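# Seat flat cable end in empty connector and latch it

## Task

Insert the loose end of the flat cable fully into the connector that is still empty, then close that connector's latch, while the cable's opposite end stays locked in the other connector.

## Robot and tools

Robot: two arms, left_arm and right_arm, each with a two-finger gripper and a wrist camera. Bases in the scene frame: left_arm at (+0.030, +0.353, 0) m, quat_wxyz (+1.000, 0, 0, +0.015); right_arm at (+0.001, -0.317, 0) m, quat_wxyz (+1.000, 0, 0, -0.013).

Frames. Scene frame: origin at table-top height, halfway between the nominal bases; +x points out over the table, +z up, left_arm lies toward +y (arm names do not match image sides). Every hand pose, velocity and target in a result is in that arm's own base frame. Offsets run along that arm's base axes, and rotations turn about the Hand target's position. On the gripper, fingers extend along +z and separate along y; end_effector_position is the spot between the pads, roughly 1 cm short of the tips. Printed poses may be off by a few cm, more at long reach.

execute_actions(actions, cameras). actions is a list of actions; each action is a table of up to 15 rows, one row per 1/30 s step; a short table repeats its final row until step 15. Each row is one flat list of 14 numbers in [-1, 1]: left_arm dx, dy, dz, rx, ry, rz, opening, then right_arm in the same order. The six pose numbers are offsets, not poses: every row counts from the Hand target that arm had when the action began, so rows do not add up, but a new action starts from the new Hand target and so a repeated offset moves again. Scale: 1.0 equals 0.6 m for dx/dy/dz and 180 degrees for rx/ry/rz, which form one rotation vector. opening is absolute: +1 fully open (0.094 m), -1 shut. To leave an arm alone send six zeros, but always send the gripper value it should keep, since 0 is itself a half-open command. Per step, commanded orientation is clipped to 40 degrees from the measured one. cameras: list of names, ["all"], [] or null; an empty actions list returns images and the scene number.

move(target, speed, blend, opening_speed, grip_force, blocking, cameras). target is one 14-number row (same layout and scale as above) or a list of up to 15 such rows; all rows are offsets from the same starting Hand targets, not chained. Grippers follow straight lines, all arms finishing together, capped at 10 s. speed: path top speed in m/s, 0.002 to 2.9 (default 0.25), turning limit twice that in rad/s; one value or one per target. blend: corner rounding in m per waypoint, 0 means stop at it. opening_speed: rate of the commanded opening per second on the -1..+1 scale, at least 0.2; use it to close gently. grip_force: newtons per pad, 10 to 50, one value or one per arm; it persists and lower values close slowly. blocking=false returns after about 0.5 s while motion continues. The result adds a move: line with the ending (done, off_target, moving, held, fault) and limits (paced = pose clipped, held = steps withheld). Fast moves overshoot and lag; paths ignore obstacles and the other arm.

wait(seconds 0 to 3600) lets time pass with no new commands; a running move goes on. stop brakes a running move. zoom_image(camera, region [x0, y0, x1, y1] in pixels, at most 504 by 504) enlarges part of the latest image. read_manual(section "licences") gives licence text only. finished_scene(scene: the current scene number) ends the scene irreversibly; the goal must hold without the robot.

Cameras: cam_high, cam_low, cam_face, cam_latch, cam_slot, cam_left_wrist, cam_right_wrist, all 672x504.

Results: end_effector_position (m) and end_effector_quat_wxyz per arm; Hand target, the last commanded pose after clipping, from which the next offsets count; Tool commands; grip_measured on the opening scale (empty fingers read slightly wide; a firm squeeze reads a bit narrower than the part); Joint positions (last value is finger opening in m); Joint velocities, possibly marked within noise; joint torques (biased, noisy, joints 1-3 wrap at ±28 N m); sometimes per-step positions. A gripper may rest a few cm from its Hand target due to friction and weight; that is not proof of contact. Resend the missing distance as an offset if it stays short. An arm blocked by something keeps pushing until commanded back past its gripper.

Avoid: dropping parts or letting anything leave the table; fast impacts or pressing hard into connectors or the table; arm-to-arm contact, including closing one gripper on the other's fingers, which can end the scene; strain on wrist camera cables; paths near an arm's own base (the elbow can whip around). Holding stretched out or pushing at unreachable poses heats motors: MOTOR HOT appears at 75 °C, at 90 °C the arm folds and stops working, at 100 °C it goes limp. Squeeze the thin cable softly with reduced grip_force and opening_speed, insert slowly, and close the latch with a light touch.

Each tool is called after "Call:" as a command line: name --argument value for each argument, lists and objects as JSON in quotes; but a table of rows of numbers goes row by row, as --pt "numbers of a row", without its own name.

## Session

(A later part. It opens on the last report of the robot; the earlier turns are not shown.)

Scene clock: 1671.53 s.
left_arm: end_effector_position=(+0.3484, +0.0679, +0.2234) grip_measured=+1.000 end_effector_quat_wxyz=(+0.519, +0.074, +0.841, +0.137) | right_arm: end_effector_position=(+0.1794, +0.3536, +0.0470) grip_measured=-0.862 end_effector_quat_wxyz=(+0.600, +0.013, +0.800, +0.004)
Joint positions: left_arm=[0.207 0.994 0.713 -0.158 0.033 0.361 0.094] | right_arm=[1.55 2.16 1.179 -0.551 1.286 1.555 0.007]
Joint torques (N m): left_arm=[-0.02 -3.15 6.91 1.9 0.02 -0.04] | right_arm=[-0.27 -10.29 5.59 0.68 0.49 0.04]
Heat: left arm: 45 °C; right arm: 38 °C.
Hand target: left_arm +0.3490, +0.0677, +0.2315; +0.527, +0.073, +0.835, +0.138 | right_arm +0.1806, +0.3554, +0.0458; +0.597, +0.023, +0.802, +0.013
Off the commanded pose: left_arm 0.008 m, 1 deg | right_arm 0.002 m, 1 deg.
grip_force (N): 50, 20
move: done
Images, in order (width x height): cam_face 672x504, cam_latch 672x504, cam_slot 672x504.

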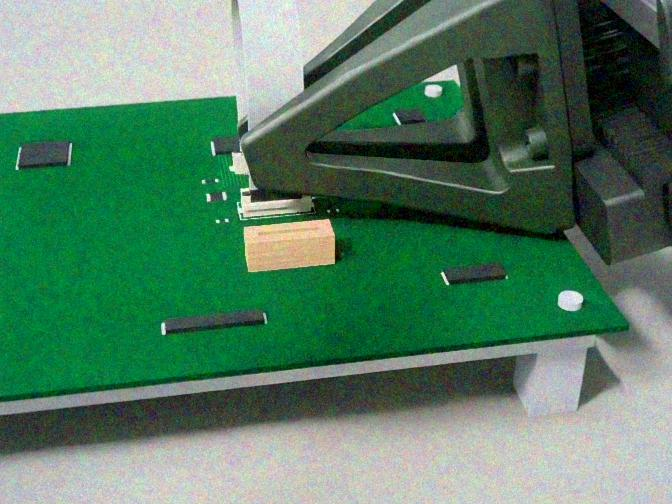

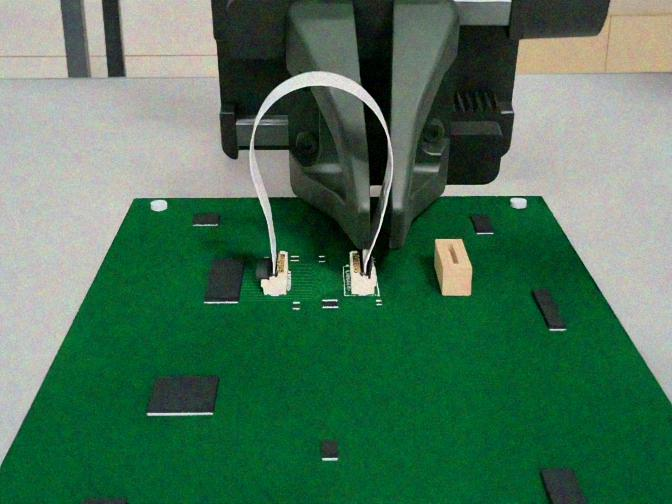

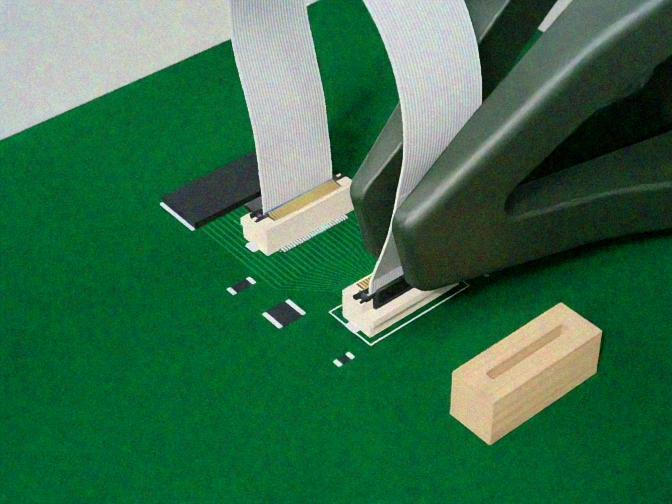

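Call:
move --pt "0 0 0 0 0 0 1 0 -0.012 0.002 0 0.045 0 -0.80" --speed 0.03 --opening_speed 0.2 --cameras '["cam_latch","cam_slot","cam_face"]'

Call:
zoom_image --camera "cam_latch" --region '[300, 180, 440, 300]'

Call:
zoom_image --camera "cam_slot" --region '[335, 245, 475, 345]'

Scene clock: 1705.40 s.
left_arm: end_effector_position=(+0.3484, +0.0679, +0.2234) grip_measured=+1.000 end_effector_quat_wxyz=(+0.519, +0.074, +0.841, +0.137) | right_arm: end_effector_position=(+0.1786, +0.3541, +0.0424) grip_measured=-0.802 end_effector_quat_wxyz=(+0.539, +0.021, +0.842, +0.012)
Joint positions: left_arm=[0.207 0.994 0.713 -0.158 0.033 0.361 0.094] | right_arm=[1.526 2.098 1.176 -0.558 1.137 1.519 0.009]
Joint torques (N m): left_arm=[0.01 -3.15 6.93 1.88 0.02 -0.04] | right_arm=[-0.51 -12.7 3.99 0.49 0.53 -0.03]
Heat: left arm: 45 °C; right arm: 39 °C.
Hand target: left_arm +0.3490, +0.0677, +0.2315; +0.527, +0.073, +0.835, +0.138 | right_arm +0.1805, +0.3483, +0.0471; +0.539, +0.023, +0.842, +0.011
Off the commanded pose: left_arm 0.008 m, 1 deg | right_arm 0.008 m, 0 deg.
grip_force (N): 50, 20
move: done
Images, in order (width x height): cam_face 672x504, cam_latch 672x504, cam_slot 672x504.

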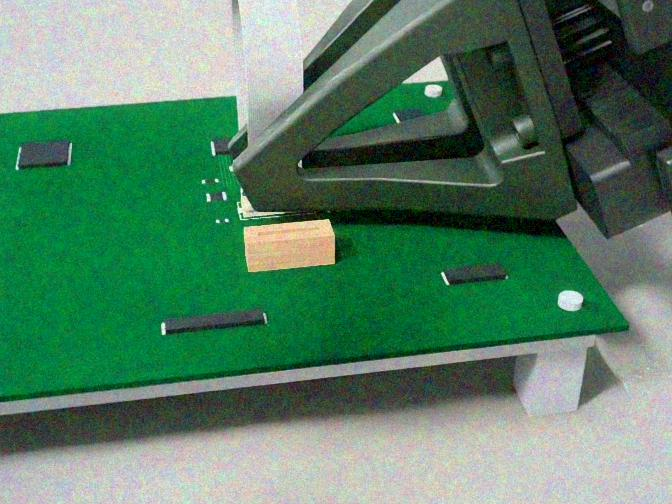

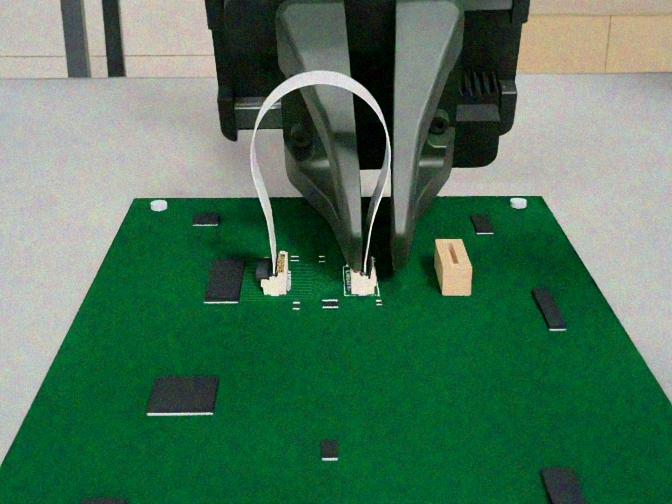

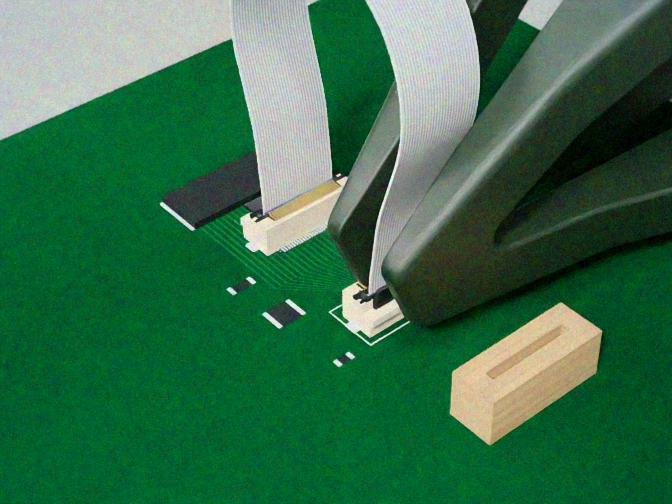

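Scaled by 3.600 from the camera's image (finer frame: 960x720).

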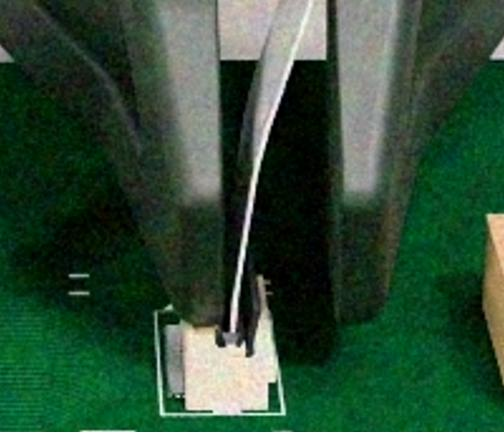

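Scaled by 3.600 from the camera's image (finer frame: 960x720).

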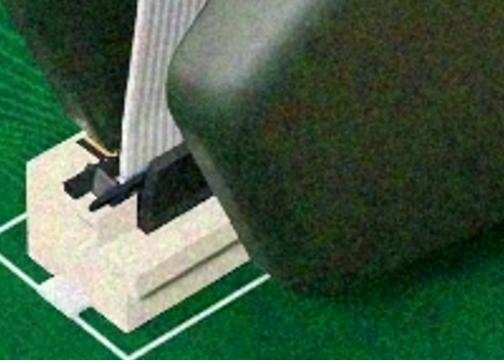

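Call:
move --pt "0 0 0 0 0 0 1 0 0.015 -0.003 0 0 0 -0.80" --speed 0.02

Call:
move --pt "0 0 0 0 0 0 1 0 0.004 -0.0005 0 0 0 -0.80" --speed 0.02 --cameras '["cam_latch","cam_slot"]'

Call:
zoom_image --camera "cam_latch" --region '[320, 220, 420, 300]'

Call:
zoom_image --camera "cam_slot" --region '[335, 245, 475, 345]'

Scene clock: 1730.80 s.
left_arm: end_effector_position=(+0.3484, +0.0679, +0.2234) grip_measured=+1.000 end_effector_quat_wxyz=(+0.519, +0.074, +0.841, +0.137) | right_arm: end_effector_position=(+0.1786, +0.3541, +0.0424) grip_measured=-0.802 end_effector_quat_wxyz=(+0.539, +0.021, +0.842, +0.012)
Joint positions: left_arm=[0.207 0.994 0.713 -0.158 0.033 0.361 0.094] | right_arm=[1.526 2.098 1.176 -0.558 1.137 1.519 0.009]
Joint torques (N m): left_arm=[-0.01 -3.17 6.94 1.89 0.02 -0.04] | right_arm=[-0.58 -9.96 7.91 0.35 0.53 -0.05]
Heat: left arm: 45 °C; right arm: 39 °C.
Hand target: left_arm +0.3490, +0.0677, +0.2315; +0.527, +0.073, +0.835, +0.138 | right_arm +0.1805, +0.3573, +0.0453; +0.539, +0.023, +0.842, +0.011
Off the commanded pose: left_arm 0.008 m, 1 deg | right_arm 0.005 m, 0 deg.
grip_force (N): 50, 20
move: done

Scene clock: 1731.37 s.
left_arm: end_effector_position=(+0.3484, +0.0679, +0.2234) grip_measured=+1.000 end_effector_quat_wxyz=(+0.519, +0.074, +0.841, +0.137) | right_arm: end_effector_position=(+0.1783, +0.3547, +0.0425) grip_measured=-0.802 end_effector_quat_wxyz=(+0.537, +0.021, +0.844, +0.011)
Joint positions: left_arm=[0.207 0.994 0.713 -0.158 0.033 0.361 0.094] | right_arm=[1.526 2.098 1.181 -0.566 1.131 1.518 0.009]
Joint torques (N m): left_arm=[-0.01 -3.17 6.91 1.89 0.02 -0.04] | right_arm=[-0.34 -9.11 8.62 0.43 0.57 -0.04]
Heat: left arm: 45 °C; right arm: 39 °C.
Hand target: left_arm +0.3490, +0.0677, +0.2315; +0.527, +0.073, +0.835, +0.138 | right_arm +0.1806, +0.3597, +0.0450; +0.539, +0.023, +0.842, +0.011
Off the commanded pose: left_arm 0.008 m, 1 deg | right_arm 0.006 m, 1 deg.
grip_force (N): 50, 20
move: done

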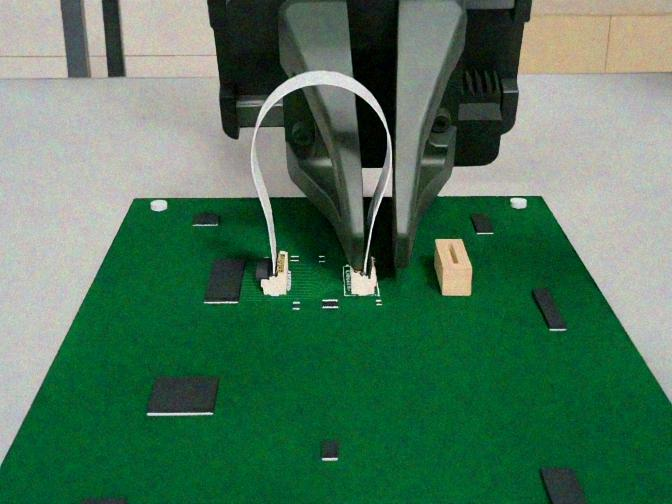

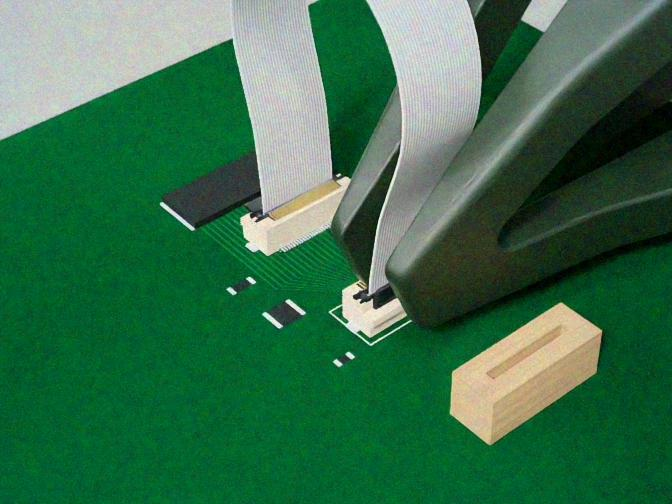

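Scaled by 5.040 from the camera's image (finer frame: 960x720).

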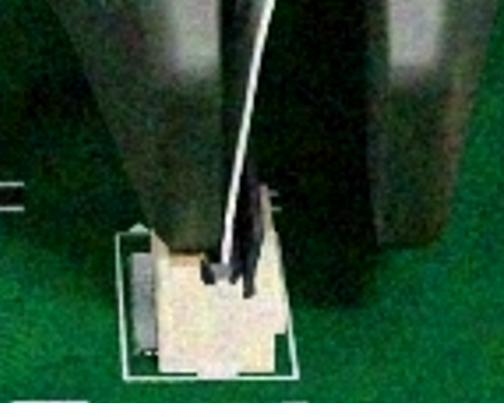

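Scaled by 3.600 from the camera's image (finer frame: 960x720).

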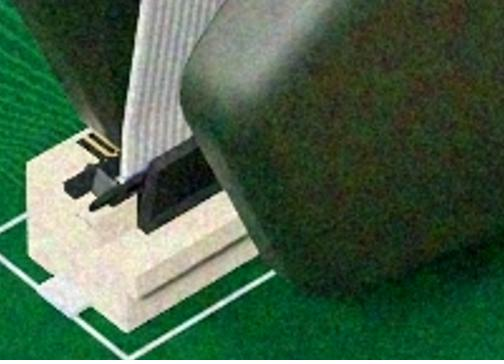

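Call:
move --pt "0 0 0 0 0 0 1 0 0.004 0.000 0 0 0 -0.80" --speed 0.02 --cameras '["cam_latch","cam_slot"]'

Call:
zoom_image --camera "cam_latch" --region '[320, 220, 420, 300]'

Call:
zoom_image --camera "cam_slot" --region '[335, 245, 475, 345]'

Scene clock: 1745.67 s.
left_arm: end_effector_position=(+0.3484, +0.0679, +0.2234) grip_measured=+1.000 end_effector_quat_wxyz=(+0.519, +0.074, +0.841, +0.137) | right_arm: end_effector_position=(+0.1782, +0.3549, +0.0428) grip_measured=-0.802 end_effector_quat_wxyz=(+0.534, +0.019, +0.845, +0.009)
Joint positions: left_arm=[0.207 0.994 0.713 -0.158 0.033 0.361 0.094] | right_arm=[1.525 2.098 1.189 -0.579 1.124 1.518 0.009]
Joint torques (N m): left_arm=[0.01 -3.15 6.94 1.89 0.02 -0.04] | right_arm=[-0.17 -8.43 8.91 0.51 0.62 0]
Heat: left arm: 45 °C; right arm: 39 °C.
Hand target: left_arm +0.3490, +0.0677, +0.2315; +0.527, +0.073, +0.835, +0.138 | right_arm +0.1806, +0.3621, +0.0450; +0.539, +0.024, +0.842, +0.011
Off the commanded pose: left_arm 0.008 m, 1 deg | right_arm 0.008 m, 1 deg.
grip_force (N): 50, 20
move: done

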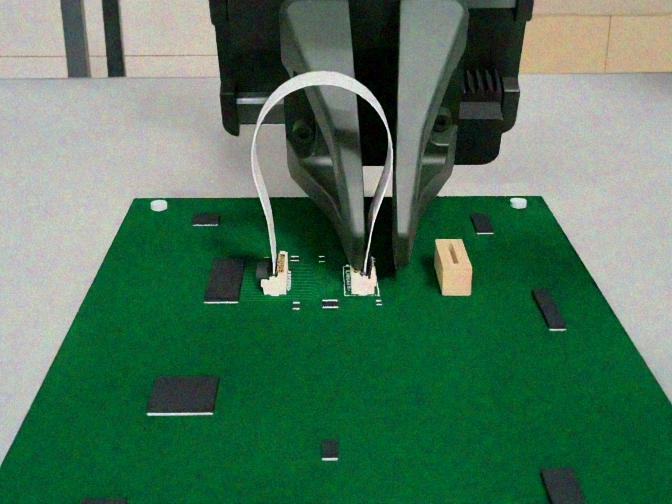

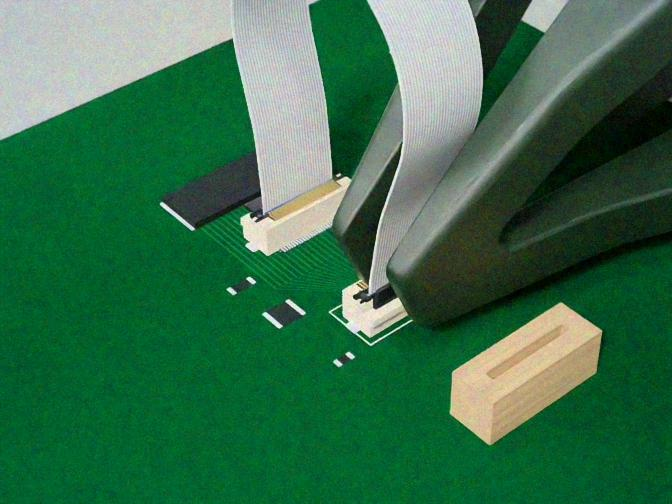

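Scaled by 5.040 from the camera's image (finer frame: 960x720).

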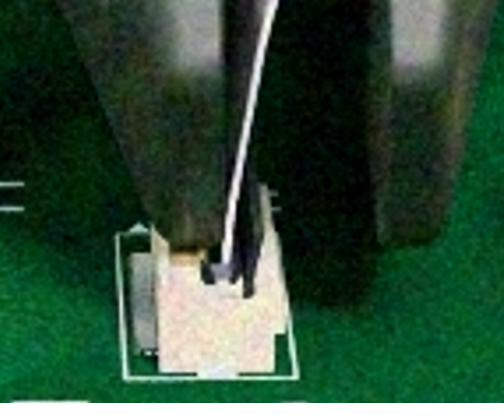

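Scaled by 3.600 from the camera's image (finer frame: 960x720).

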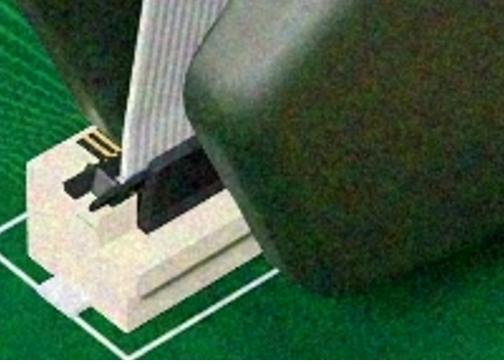

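Call:
move --pt "0 0 0 0 0 0 1 0 0.0 0.005 0 -0.004 0 -0.80" --speed 0.02

Call:
move --pt "0 0 0 0 0 0 1 0 0.003 0.000 0 0 0 -0.80" --speed 0.02 --cameras '["cam_latch","cam_slot"]'

Call:
zoom_image --camera "cam_latch" --region '[320, 220, 420, 300]'

Call:
zoom_image --camera "cam_slot" --region '[335, 245, 475, 345]'

Scene clock: 1763.53 s.
left_arm: end_effector_position=(+0.3484, +0.0679, +0.2234) grip_measured=+1.000 end_effector_quat_wxyz=(+0.519, +0.074, +0.841, +0.137) | right_arm: end_effector_position=(+0.1782, +0.3547, +0.0428) grip_measured=-0.802 end_effector_quat_wxyz=(+0.534, +0.019, +0.846, +0.008)
Joint positions: left_arm=[0.207 0.994 0.713 -0.158 0.033 0.361 0.094] | right_arm=[1.525 2.098 1.189 -0.581 1.124 1.518 0.009]
Joint torques (N m): left_arm=[-0.02 -3.17 6.91 1.89 0.02 -0.04] | right_arm=[-0.16 -8.99 9.09 0.45 0.8 0.02]
Heat: left arm: 45 °C; right arm: 38 °C.
Hand target: left_arm +0.3490, +0.0677, +0.2315; +0.527, +0.073, +0.835, +0.138 | right_arm +0.1806, +0.3620, +0.0480; +0.545, +0.023, +0.838, +0.011
Off the commanded pose: left_arm 0.008 m, 1 deg | right_arm 0.009 m, 2 deg.
grip_force (N): 50, 20
move: done

Scene clock: 1764.13 s.
left_arm: end_effector_position=(+0.3484, +0.0679, +0.2234) grip_measured=+1.000 end_effector_quat_wxyz=(+0.519, +0.074, +0.841, +0.137) | right_arm: end_effector_position=(+0.1782, +0.3552, +0.0444) grip_measured=-0.802 end_effector_quat_wxyz=(+0.534, +0.017, +0.846, +0.006)
Joint positions: left_arm=[0.207 0.994 0.713 -0.158 0.033 0.361 0.094] | right_arm=[1.525 2.098 1.197 -0.595 1.124 1.518 0.009]
Joint torques (N m): left_arm=[-0.01 -3.17 6.93 1.89 0.02 -0.04] | right_arm=[0.03 -8.43 9.09 0.53 0.69 0.02]
Heat: left arm: 45 °C; right arm: 38 °C.
Hand target: left_arm +0.3490, +0.0677, +0.2315; +0.527, +0.073, +0.835, +0.138 | right_arm +0.1806, +0.3639, +0.0480; +0.545, +0.023, +0.838, +0.011
Off the commanded pose: left_arm 0.008 m, 1 deg | right_arm 0.010 m, 2 deg.
grip_force (N): 50, 20
move: done

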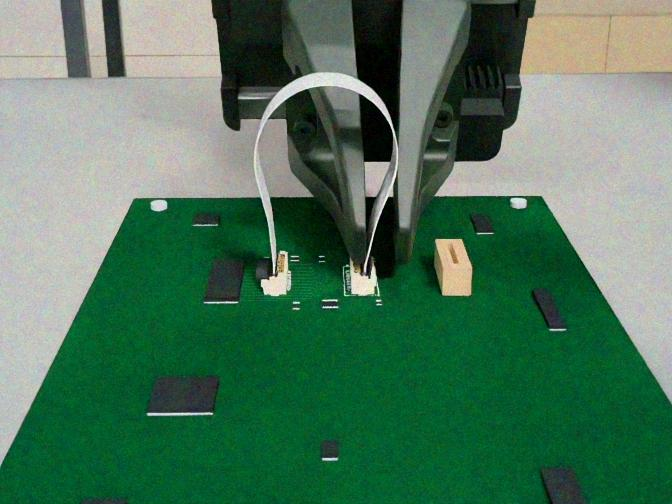

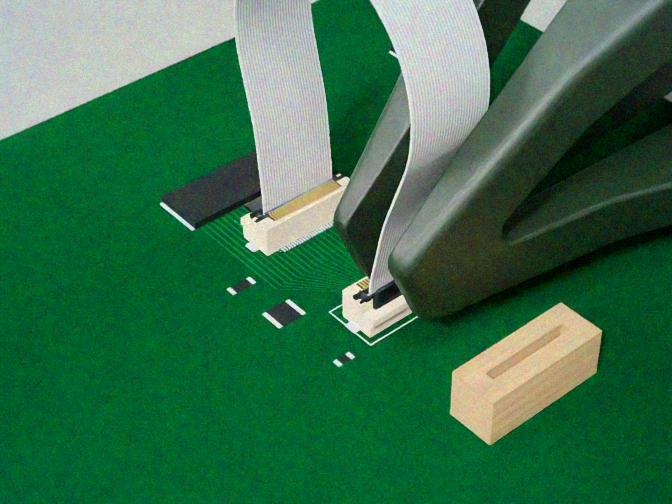

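Scaled by 5.040 from the camera's image (finer frame: 960x720).

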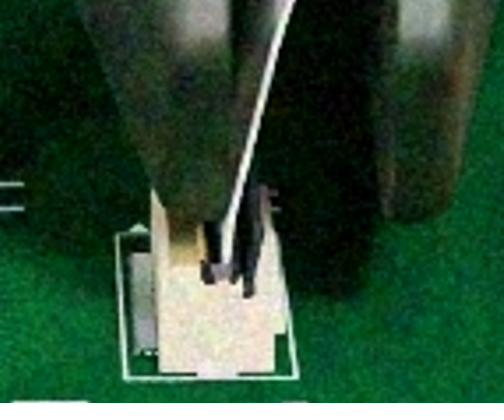

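Scaled by 3.600 from the camera's image (finer frame: 960x720).

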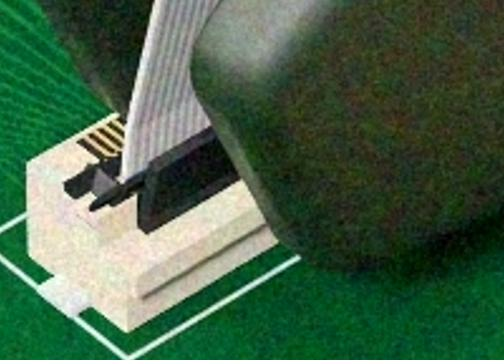

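Call:
move --pt "0 0 0 0 0 0 1 0 0.003 -0.001 0 0 0 -0.80" --speed 0.02

Call:
move --pt "0 0 0 0 0 0 1 0 0.003 -0.001 0 0 0 -0.80" --speed 0.02 --cameras '["cam_latch","cam_slot"]'

Call:
zoom_image --camera "cam_latch" --region '[320, 220, 420, 300]'

Call:
zoom_image --camera "cam_slot" --region '[335, 245, 475, 345]'

Scene clock: 1779.00 s.
left_arm: end_effector_position=(+0.3484, +0.0679, +0.2234) grip_measured=+1.000 end_effector_quat_wxyz=(+0.519, +0.074, +0.841, +0.137) | right_arm: end_effector_position=(+0.1785, +0.3552, +0.0442) grip_measured=-0.801 end_effector_quat_wxyz=(+0.535, +0.014, +0.845, +0.000)
Joint positions: left_arm=[0.207 0.994 0.713 -0.158 0.033 0.361 0.094] | right_arm=[1.525 2.105 1.206 -0.609 1.127 1.518 0.009]
Joint torques (N m): left_arm=[0.01 -3.17 6.91 1.89 0.01 -0.04] | right_arm=[-0.01 -8.39 9.25 0.66 0.73 0.07]
Heat: left arm: 45 °C; right arm: 38 °C.
Hand target: left_arm +0.3490, +0.0677, +0.2315; +0.527, +0.073, +0.835, +0.138 | right_arm +0.1806, +0.3657, +0.0474; +0.545, +0.023, +0.838, +0.011
Off the commanded pose: left_arm 0.008 m, 1 deg | right_arm 0.011 m, 2 deg.
grip_force (N): 50, 20
move: off_target (right_arm)

Scene clock: 1779.57 s.
left_arm: end_effector_position=(+0.3484, +0.0679, +0.2234) grip_measured=+1.000 end_effector_quat_wxyz=(+0.519, +0.074, +0.841, +0.137) | right_arm: end_effector_position=(+0.1787, +0.3552, +0.0441) grip_measured=-0.801 end_effector_quat_wxyz=(+0.536, +0.011, +0.844, -0.004)
Joint positions: left_arm=[0.207 0.994 0.713 -0.158 0.033 0.361 0.094] | right_arm=[1.525 2.111 1.214 -0.621 1.131 1.518 0.009]
Joint torques (N m): left_arm=[-0.02 -3.17 6.93 1.89 0.02 -0.04] | right_arm=[0.03 -8.36 9.36 0.72 0.7 0.06]
Heat: left arm: 45 °C; right arm: 38 °C.
Hand target: left_arm +0.3490, +0.0677, +0.2315; +0.527, +0.073, +0.835, +0.138 | right_arm +0.1806, +0.3675, +0.0467; +0.545, +0.023, +0.838, +0.011
Off the commanded pose: left_arm 0.008 m, 1 deg | right_arm 0.013 m, 3 deg.
grip_force (N): 50, 20
move: off_target (right_arm)

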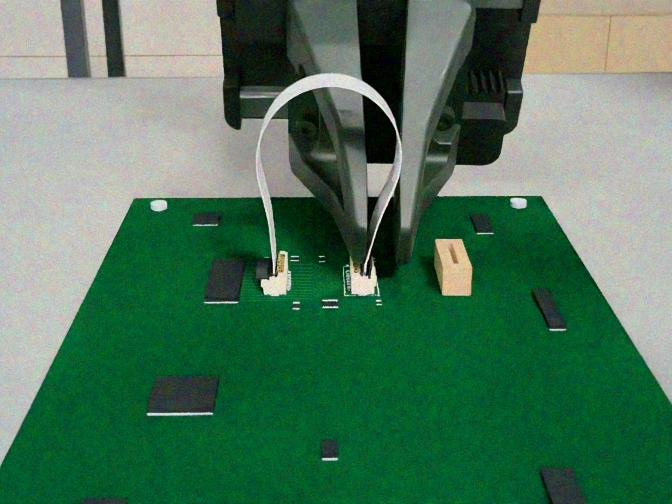

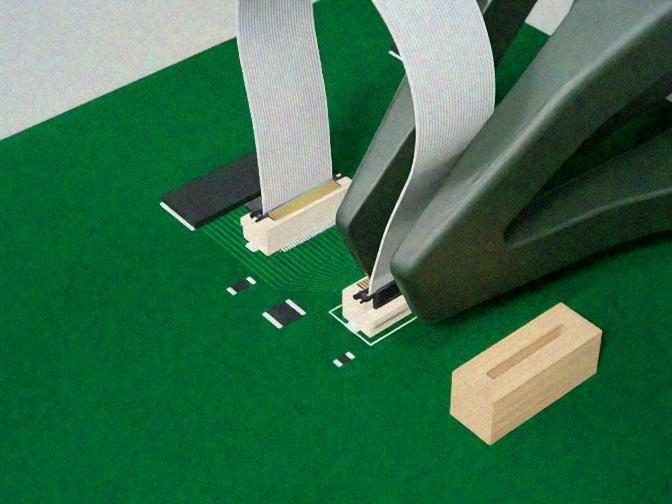

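Scaled by 5.040 from the camera's image (finer frame: 960x720).

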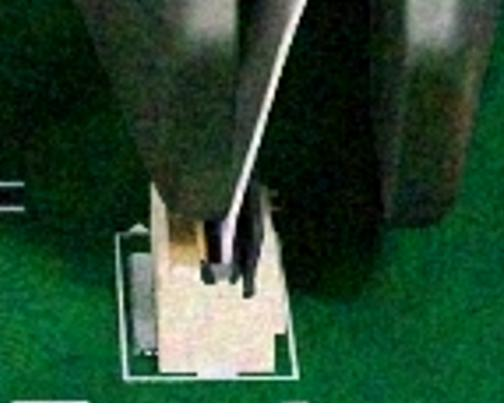

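Scaled by 3.600 from the camera's image (finer frame: 960x720).

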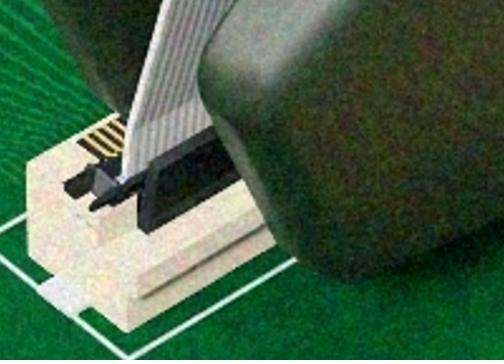

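Call:
move --pt "0 0 0 0 0 0 1 0 0.001 0 0.02 0 0 -0.80" --speed 0.02 --cameras '["cam_latch","cam_slot"]'

Call:
zoom_image --camera "cam_latch" --region '[320, 220, 420, 300]'

Call:
zoom_image --camera "cam_slot" --region '[335, 245, 475, 345]'

Scene clock: 1800.10 s.
left_arm: end_effector_position=(+0.3484, +0.0679, +0.2234) grip_measured=+1.000 end_effector_quat_wxyz=(+0.519, +0.074, +0.841, +0.137) | right_arm: end_effector_position=(+0.1787, +0.3556, +0.0441) grip_measured=-0.801 end_effector_quat_wxyz=(+0.536, +0.014, +0.844, -0.002)
Joint positions: left_arm=[0.207 0.994 0.713 -0.158 0.033 0.361 0.094] | right_arm=[1.525 2.111 1.214 -0.618 1.131 1.523 0.009]
Joint torques (N m): left_arm=[-0.02 -3.17 6.94 1.9 0.02 -0.05] | right_arm=[0.08 -10.17 6.12 1.38 0.7 0.16]
Heat: left arm: 45 °C; right arm: 38 °C.
Hand target: left_arm +0.3490, +0.0677, +0.2315; +0.527, +0.073, +0.835, +0.138 | right_arm +0.1805, +0.3681, +0.0467; +0.543, +0.040, +0.838, +0.038
Off the commanded pose: left_arm 0.008 m, 1 deg | right_arm 0.013 m, 6 deg.
grip_force (N): 50, 20
move: off_target (right_arm)

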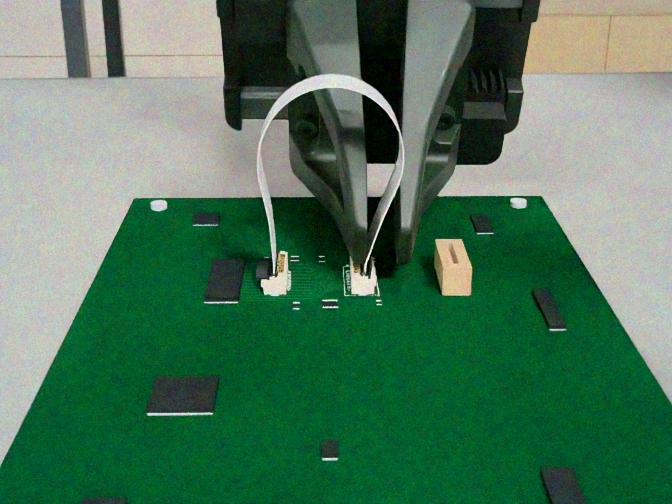

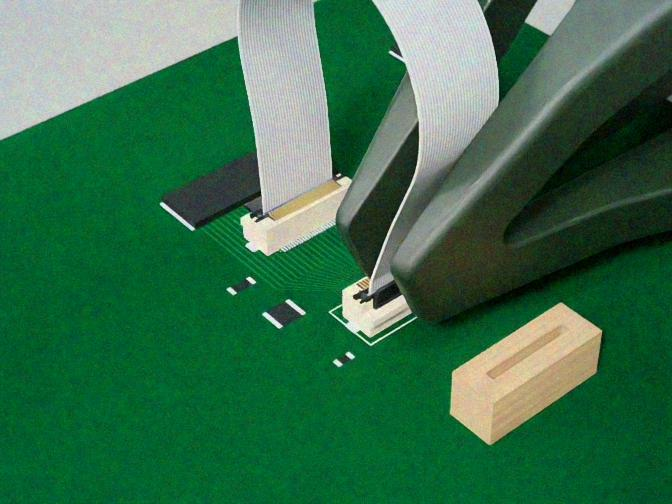

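Scaled by 5.040 from the camera's image (finer frame: 960x720).

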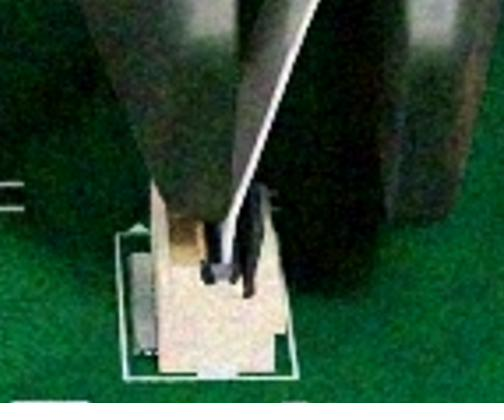

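Scaled by 3.600 from the camera's image (finer frame: 960x720).

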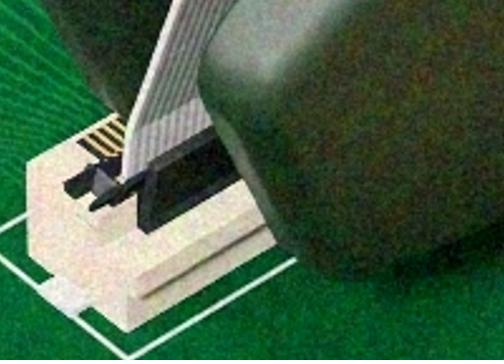

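Call:
move --pt "0 0 0 0 0 0 1 0 0.010 0 0.00 0 0 -0.80" --speed 0.02 --cameras '["cam_latch","cam_slot"]'

Call:
zoom_image --camera "cam_latch" --region '[320, 220, 420, 300]'

Call:
zoom_image --camera "cam_slot" --region '[335, 245, 475, 345]'

Scene clock: 1808.23 s.
left_arm: end_effector_position=(+0.3484, +0.0679, +0.2234) grip_measured=+1.000 end_effector_quat_wxyz=(+0.519, +0.074, +0.841, +0.137) | right_arm: end_effector_position=(+0.1788, +0.3556, +0.0442) grip_measured=-0.801 end_effector_quat_wxyz=(+0.536, +0.016, +0.844, -0.001)
Joint positions: left_arm=[0.207 0.994 0.713 -0.158 0.033 0.361 0.094] | right_arm=[1.525 2.111 1.214 -0.618 1.131 1.527 0.009]
Joint torques (N m): left_arm=[0.01 -3.17 6.93 1.89 0.02 -0.04] | right_arm=[0.06 -8.96 8.58 1.3 0.67 0.07]
Heat: left arm: 45 °C; right arm: 38 °C.
Hand target: left_arm +0.3490, +0.0677, +0.2315; +0.527, +0.073, +0.835, +0.138 | right_arm +0.1806, +0.3740, +0.0467; +0.544, +0.040, +0.838, +0.038
Off the commanded pose: left_arm 0.008 m, 1 deg | right_arm 0.019 m, 5 deg.
grip_force (N): 50, 20
move: off_target (right_arm)

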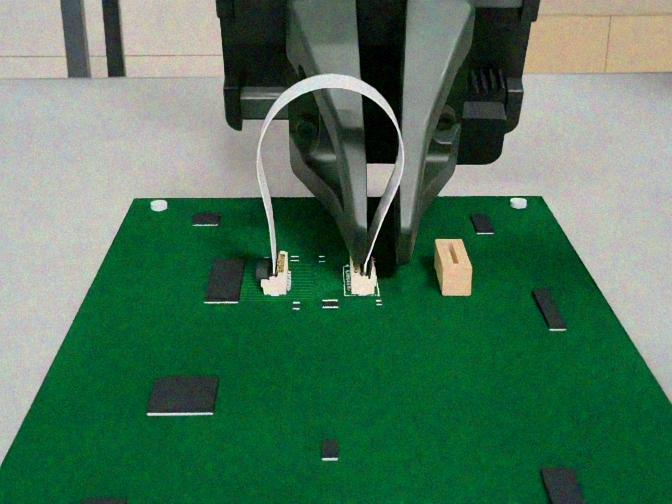

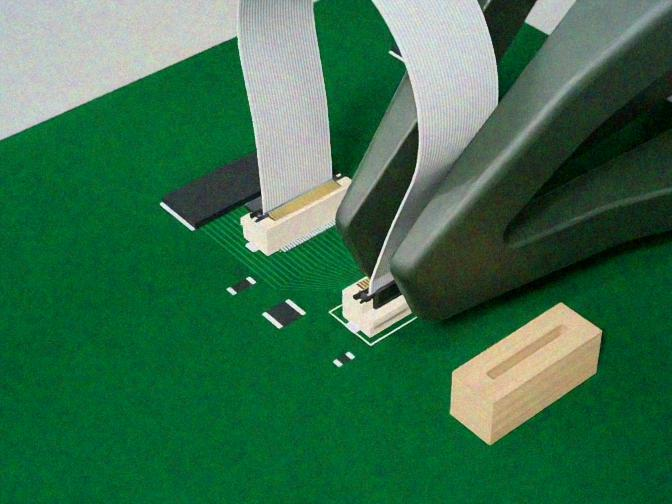

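Scaled by 5.040 from the camera's image (finer frame: 960x720).

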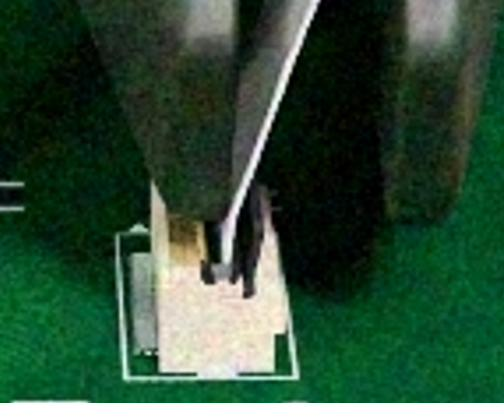

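Scaled by 3.600 from the camera's image (finer frame: 960x720).

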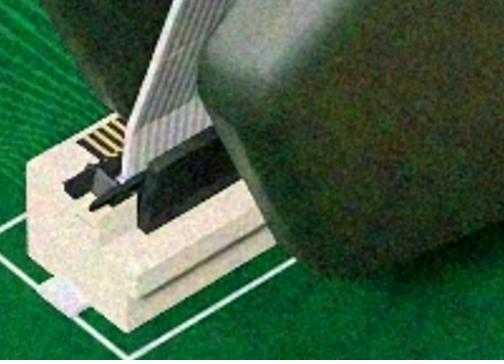

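Call:
zoom_image --camera "cam_latch" --region '[245, 245, 305, 305]'

Call:
zoom_image --camera "cam_slot" --region '[225, 190, 295, 260]'

Call:
zoom_image --camera "cam_latch" --region '[335, 245, 395, 305]'

Scaled by 8.400 from the camera's image (finer frame: 960x720).

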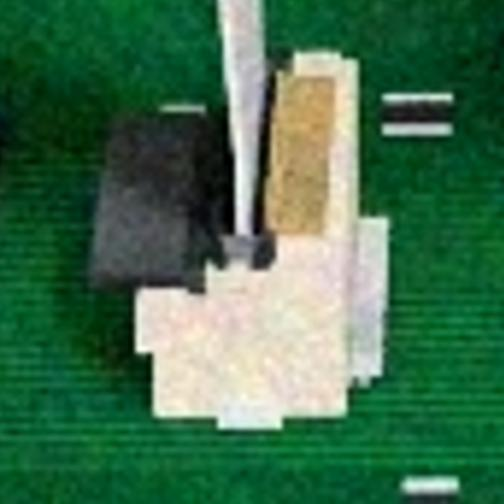

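Scaled by 7.200 from the camera's image (finer frame: 960x720).

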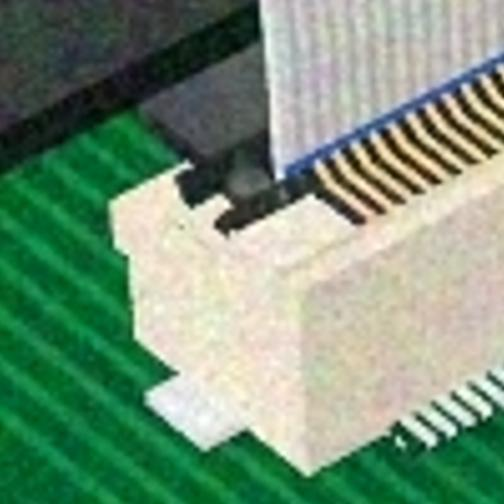

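Scaled by 8.400 from the camera's image (finer frame: 960x720).

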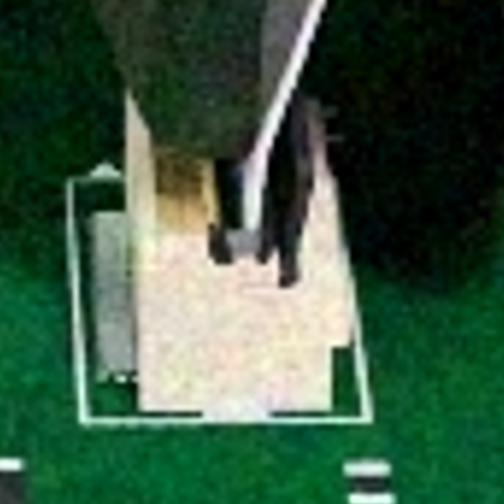

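Call:
move --pt "0 0 0 0 0 0 1 0 -0.030 0.010 0 0 0 -0.80" --speed 0.03

Call:
move --pt "0 0 0 0 0 0 1 0 -0.010 0.004 0.04 0 0 -0.83" --speed 0.03 --cameras '["cam_latch","cam_slot","cam_face"]'

Call:
zoom_image --camera "cam_latch" --region '[320, 220, 420, 300]'

Call:
zoom_image --camera "cam_slot" --region '[335, 245, 475, 345]'

Scene clock: 1923.93 s.
left_arm: end_effector_position=(+0.3484, +0.0679, +0.2234) grip_measured=+1.000 end_effector_quat_wxyz=(+0.519, +0.074, +0.841, +0.137) | right_arm: end_effector_position=(+0.1792, +0.3547, +0.0443) grip_measured=-0.801 end_effector_quat_wxyz=(+0.539, +0.029, +0.841, +0.020)
Joint positions: left_arm=[0.207 0.994 0.713 -0.158 0.033 0.361 0.094] | right_arm=[1.525 2.09 1.172 -0.548 1.137 1.527 0.009]
Joint torques (N m): left_arm=[-0.02 -3.14 6.94 1.89 0.01 -0.04] | right_arm=[-0.16 -12.64 4.52 0.94 0.61 -0.02]
Heat: left arm: 45 °C; right arm: 37 °C.
Hand target: left_arm +0.3490, +0.0677, +0.2315; +0.527, +0.073, +0.835, +0.138 | right_arm +0.1806, +0.3562, +0.0528; +0.543, +0.041, +0.838, +0.038
Off the commanded pose: left_arm 0.008 m, 1 deg | right_arm 0.009 m, 2 deg.
grip_force (N): 50, 20
move: done

Scene clock: 1926.57 s.
left_arm: end_effector_position=(+0.3484, +0.0679, +0.2234) grip_measured=+1.000 end_effector_quat_wxyz=(+0.519, +0.074, +0.841, +0.137) | right_arm: end_effector_position=(+0.1787, +0.3541, +0.0484) grip_measured=-0.828 end_effector_quat_wxyz=(+0.536, +0.070, +0.837, +0.086)
Joint positions: left_arm=[0.207 0.994 0.713 -0.158 0.033 0.361 0.094] | right_arm=[1.525 2.018 1.059 -0.349 1.131 1.525 0.008]
Joint torques (N m): left_arm=[-0.01 -3.17 6.91 1.89 0.01 -0.04] | right_arm=[-0.47 -12.26 4.14 0.92 0.61 -0.02]
Heat: left arm: 45 °C; right arm: 37 °C.
Hand target: left_arm +0.3490, +0.0677, +0.2315; +0.527, +0.073, +0.835, +0.138 | right_arm +0.1806, +0.3501, +0.0551; +0.540, +0.074, +0.834, +0.090
Off the commanded pose: left_arm 0.008 m, 1 deg | right_arm 0.008 m, 1 deg.
grip_force (N): 50, 20
move: done
Images, in order (width x height): cam_face 672x504, cam_latch 672x504, cam_slot 672x504.

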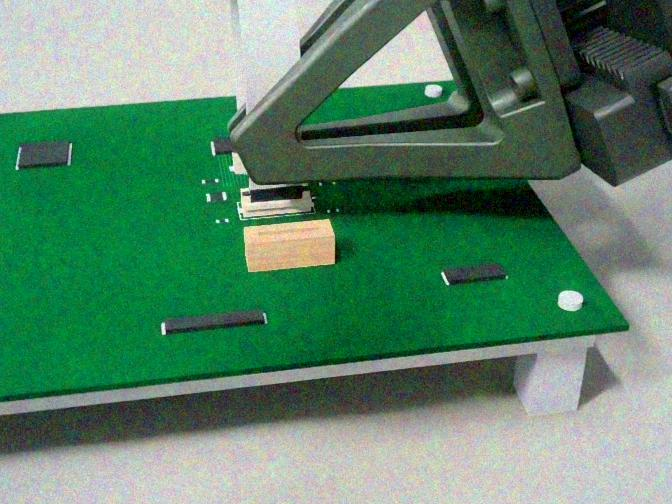

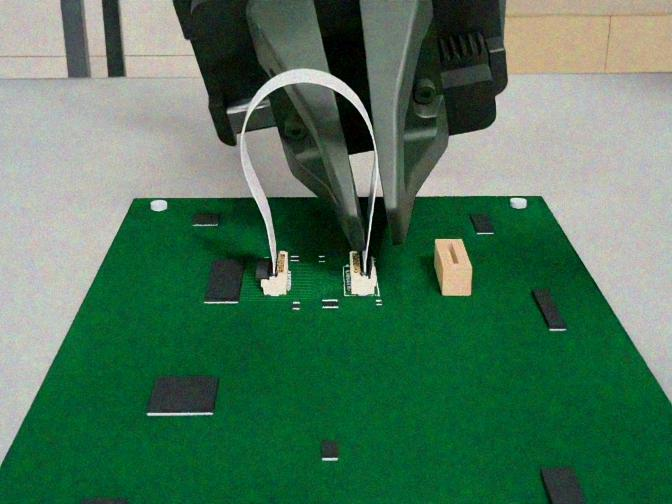

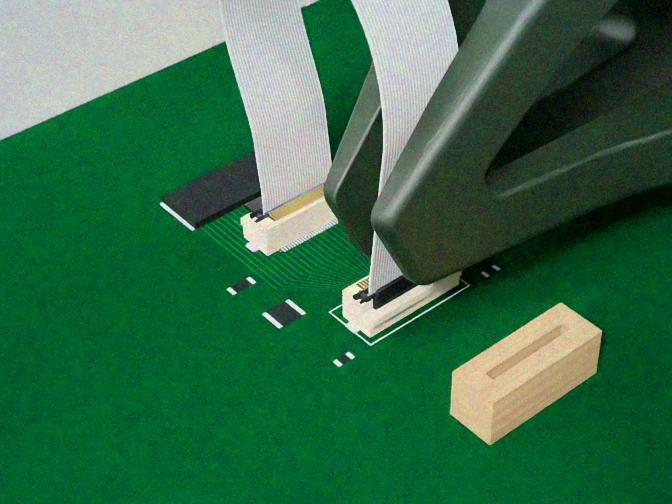

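Scaled by 5.040 from the camera's image (finer frame: 960x720).

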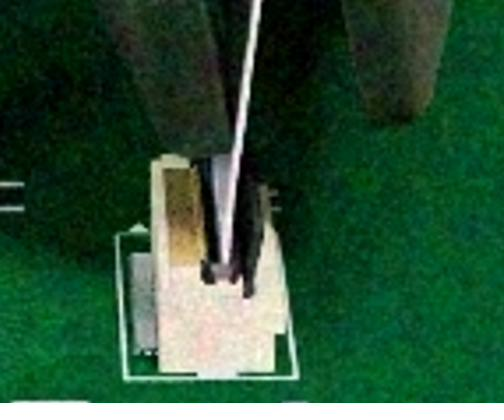

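Scaled by 3.600 from the camera's image (finer frame: 960x720).

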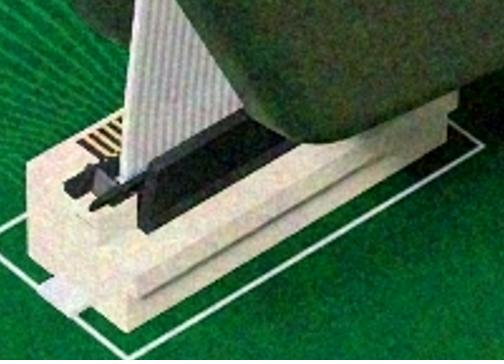

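Call:
move --pt "0 0 0 0 0 0 1 0 -0.0115 0.0 0.03 0 0 -0.83" --speed 0.03 --cameras '["cam_latch","cam_slot","cam_face"]'

Call:
zoom_image --camera "cam_latch" --region '[320, 220, 420, 300]'

Call:
zoom_image --camera "cam_slot" --region '[335, 245, 475, 345]'

Scene clock: 1949.70 s.
left_arm: end_effector_position=(+0.3484, +0.0679, +0.2234) grip_measured=+1.000 end_effector_quat_wxyz=(+0.519, +0.074, +0.841, +0.137) | right_arm: end_effector_position=(+0.1780, +0.3487, +0.0494) grip_measured=-0.828 end_effector_quat_wxyz=(+0.531, +0.096, +0.832, +0.128)
Joint positions: left_arm=[0.207 0.994 0.713 -0.158 0.033 0.361 0.094] | right_arm=[1.525 1.967 0.963 -0.203 1.126 1.524 0.008]
Joint torques (N m): left_arm=[-0.01 -3.17 6.91 1.89 0.02 -0.04] | right_arm=[-0.53 -11.56 4.12 0.99 0.58 -0.04]
Heat: left arm: 45 °C; right arm: 37 °C.
Hand target: left_arm +0.3490, +0.0677, +0.2315; +0.527, +0.073, +0.835, +0.138 | right_arm +0.1806, +0.3432, +0.0552; +0.536, +0.100, +0.828, +0.129
Off the commanded pose: left_arm 0.008 m, 1 deg | right_arm 0.008 m, 1 deg.
grip_force (N): 50, 20
move: done
Images, in order (width x height): cam_face 672x504, cam_latch 672x504, cam_slot 672x504.

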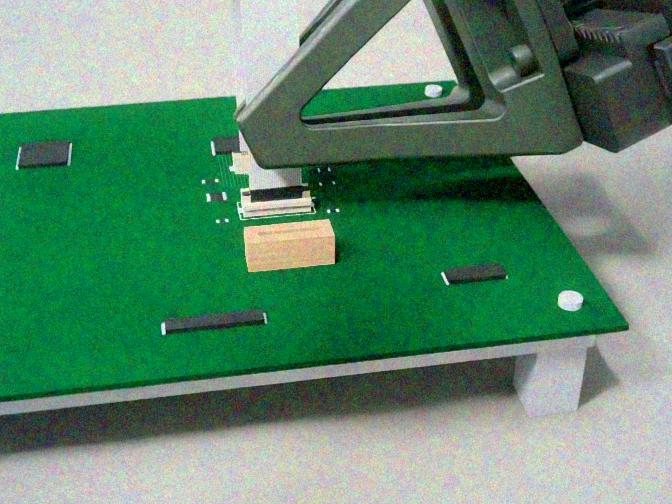

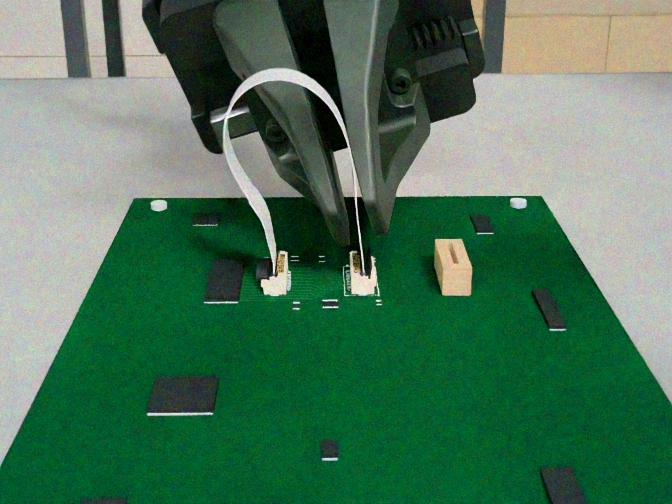

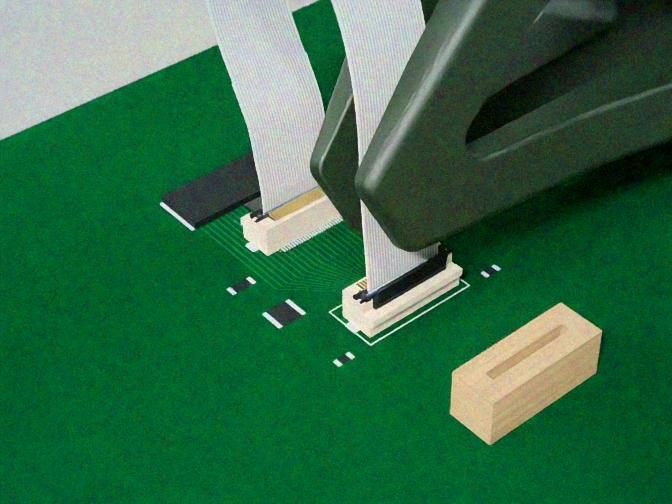

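Scaled by 5.040 from the camera's image (finer frame: 960x720).

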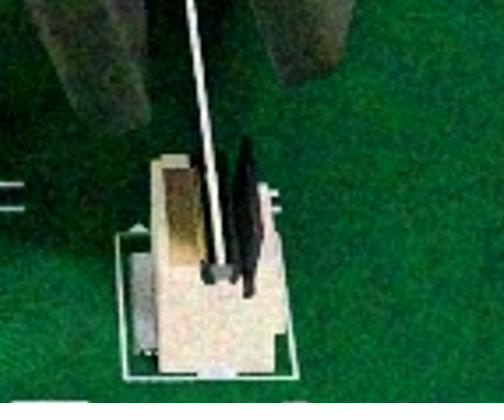

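Scaled by 3.600 from the camera's image (finer frame: 960x720).

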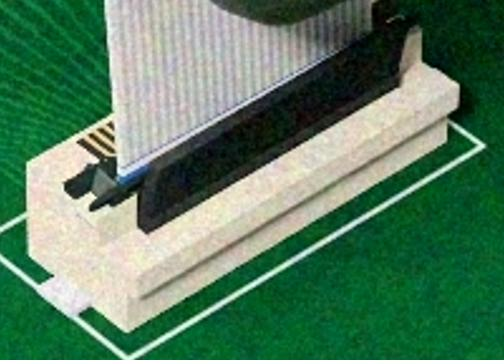

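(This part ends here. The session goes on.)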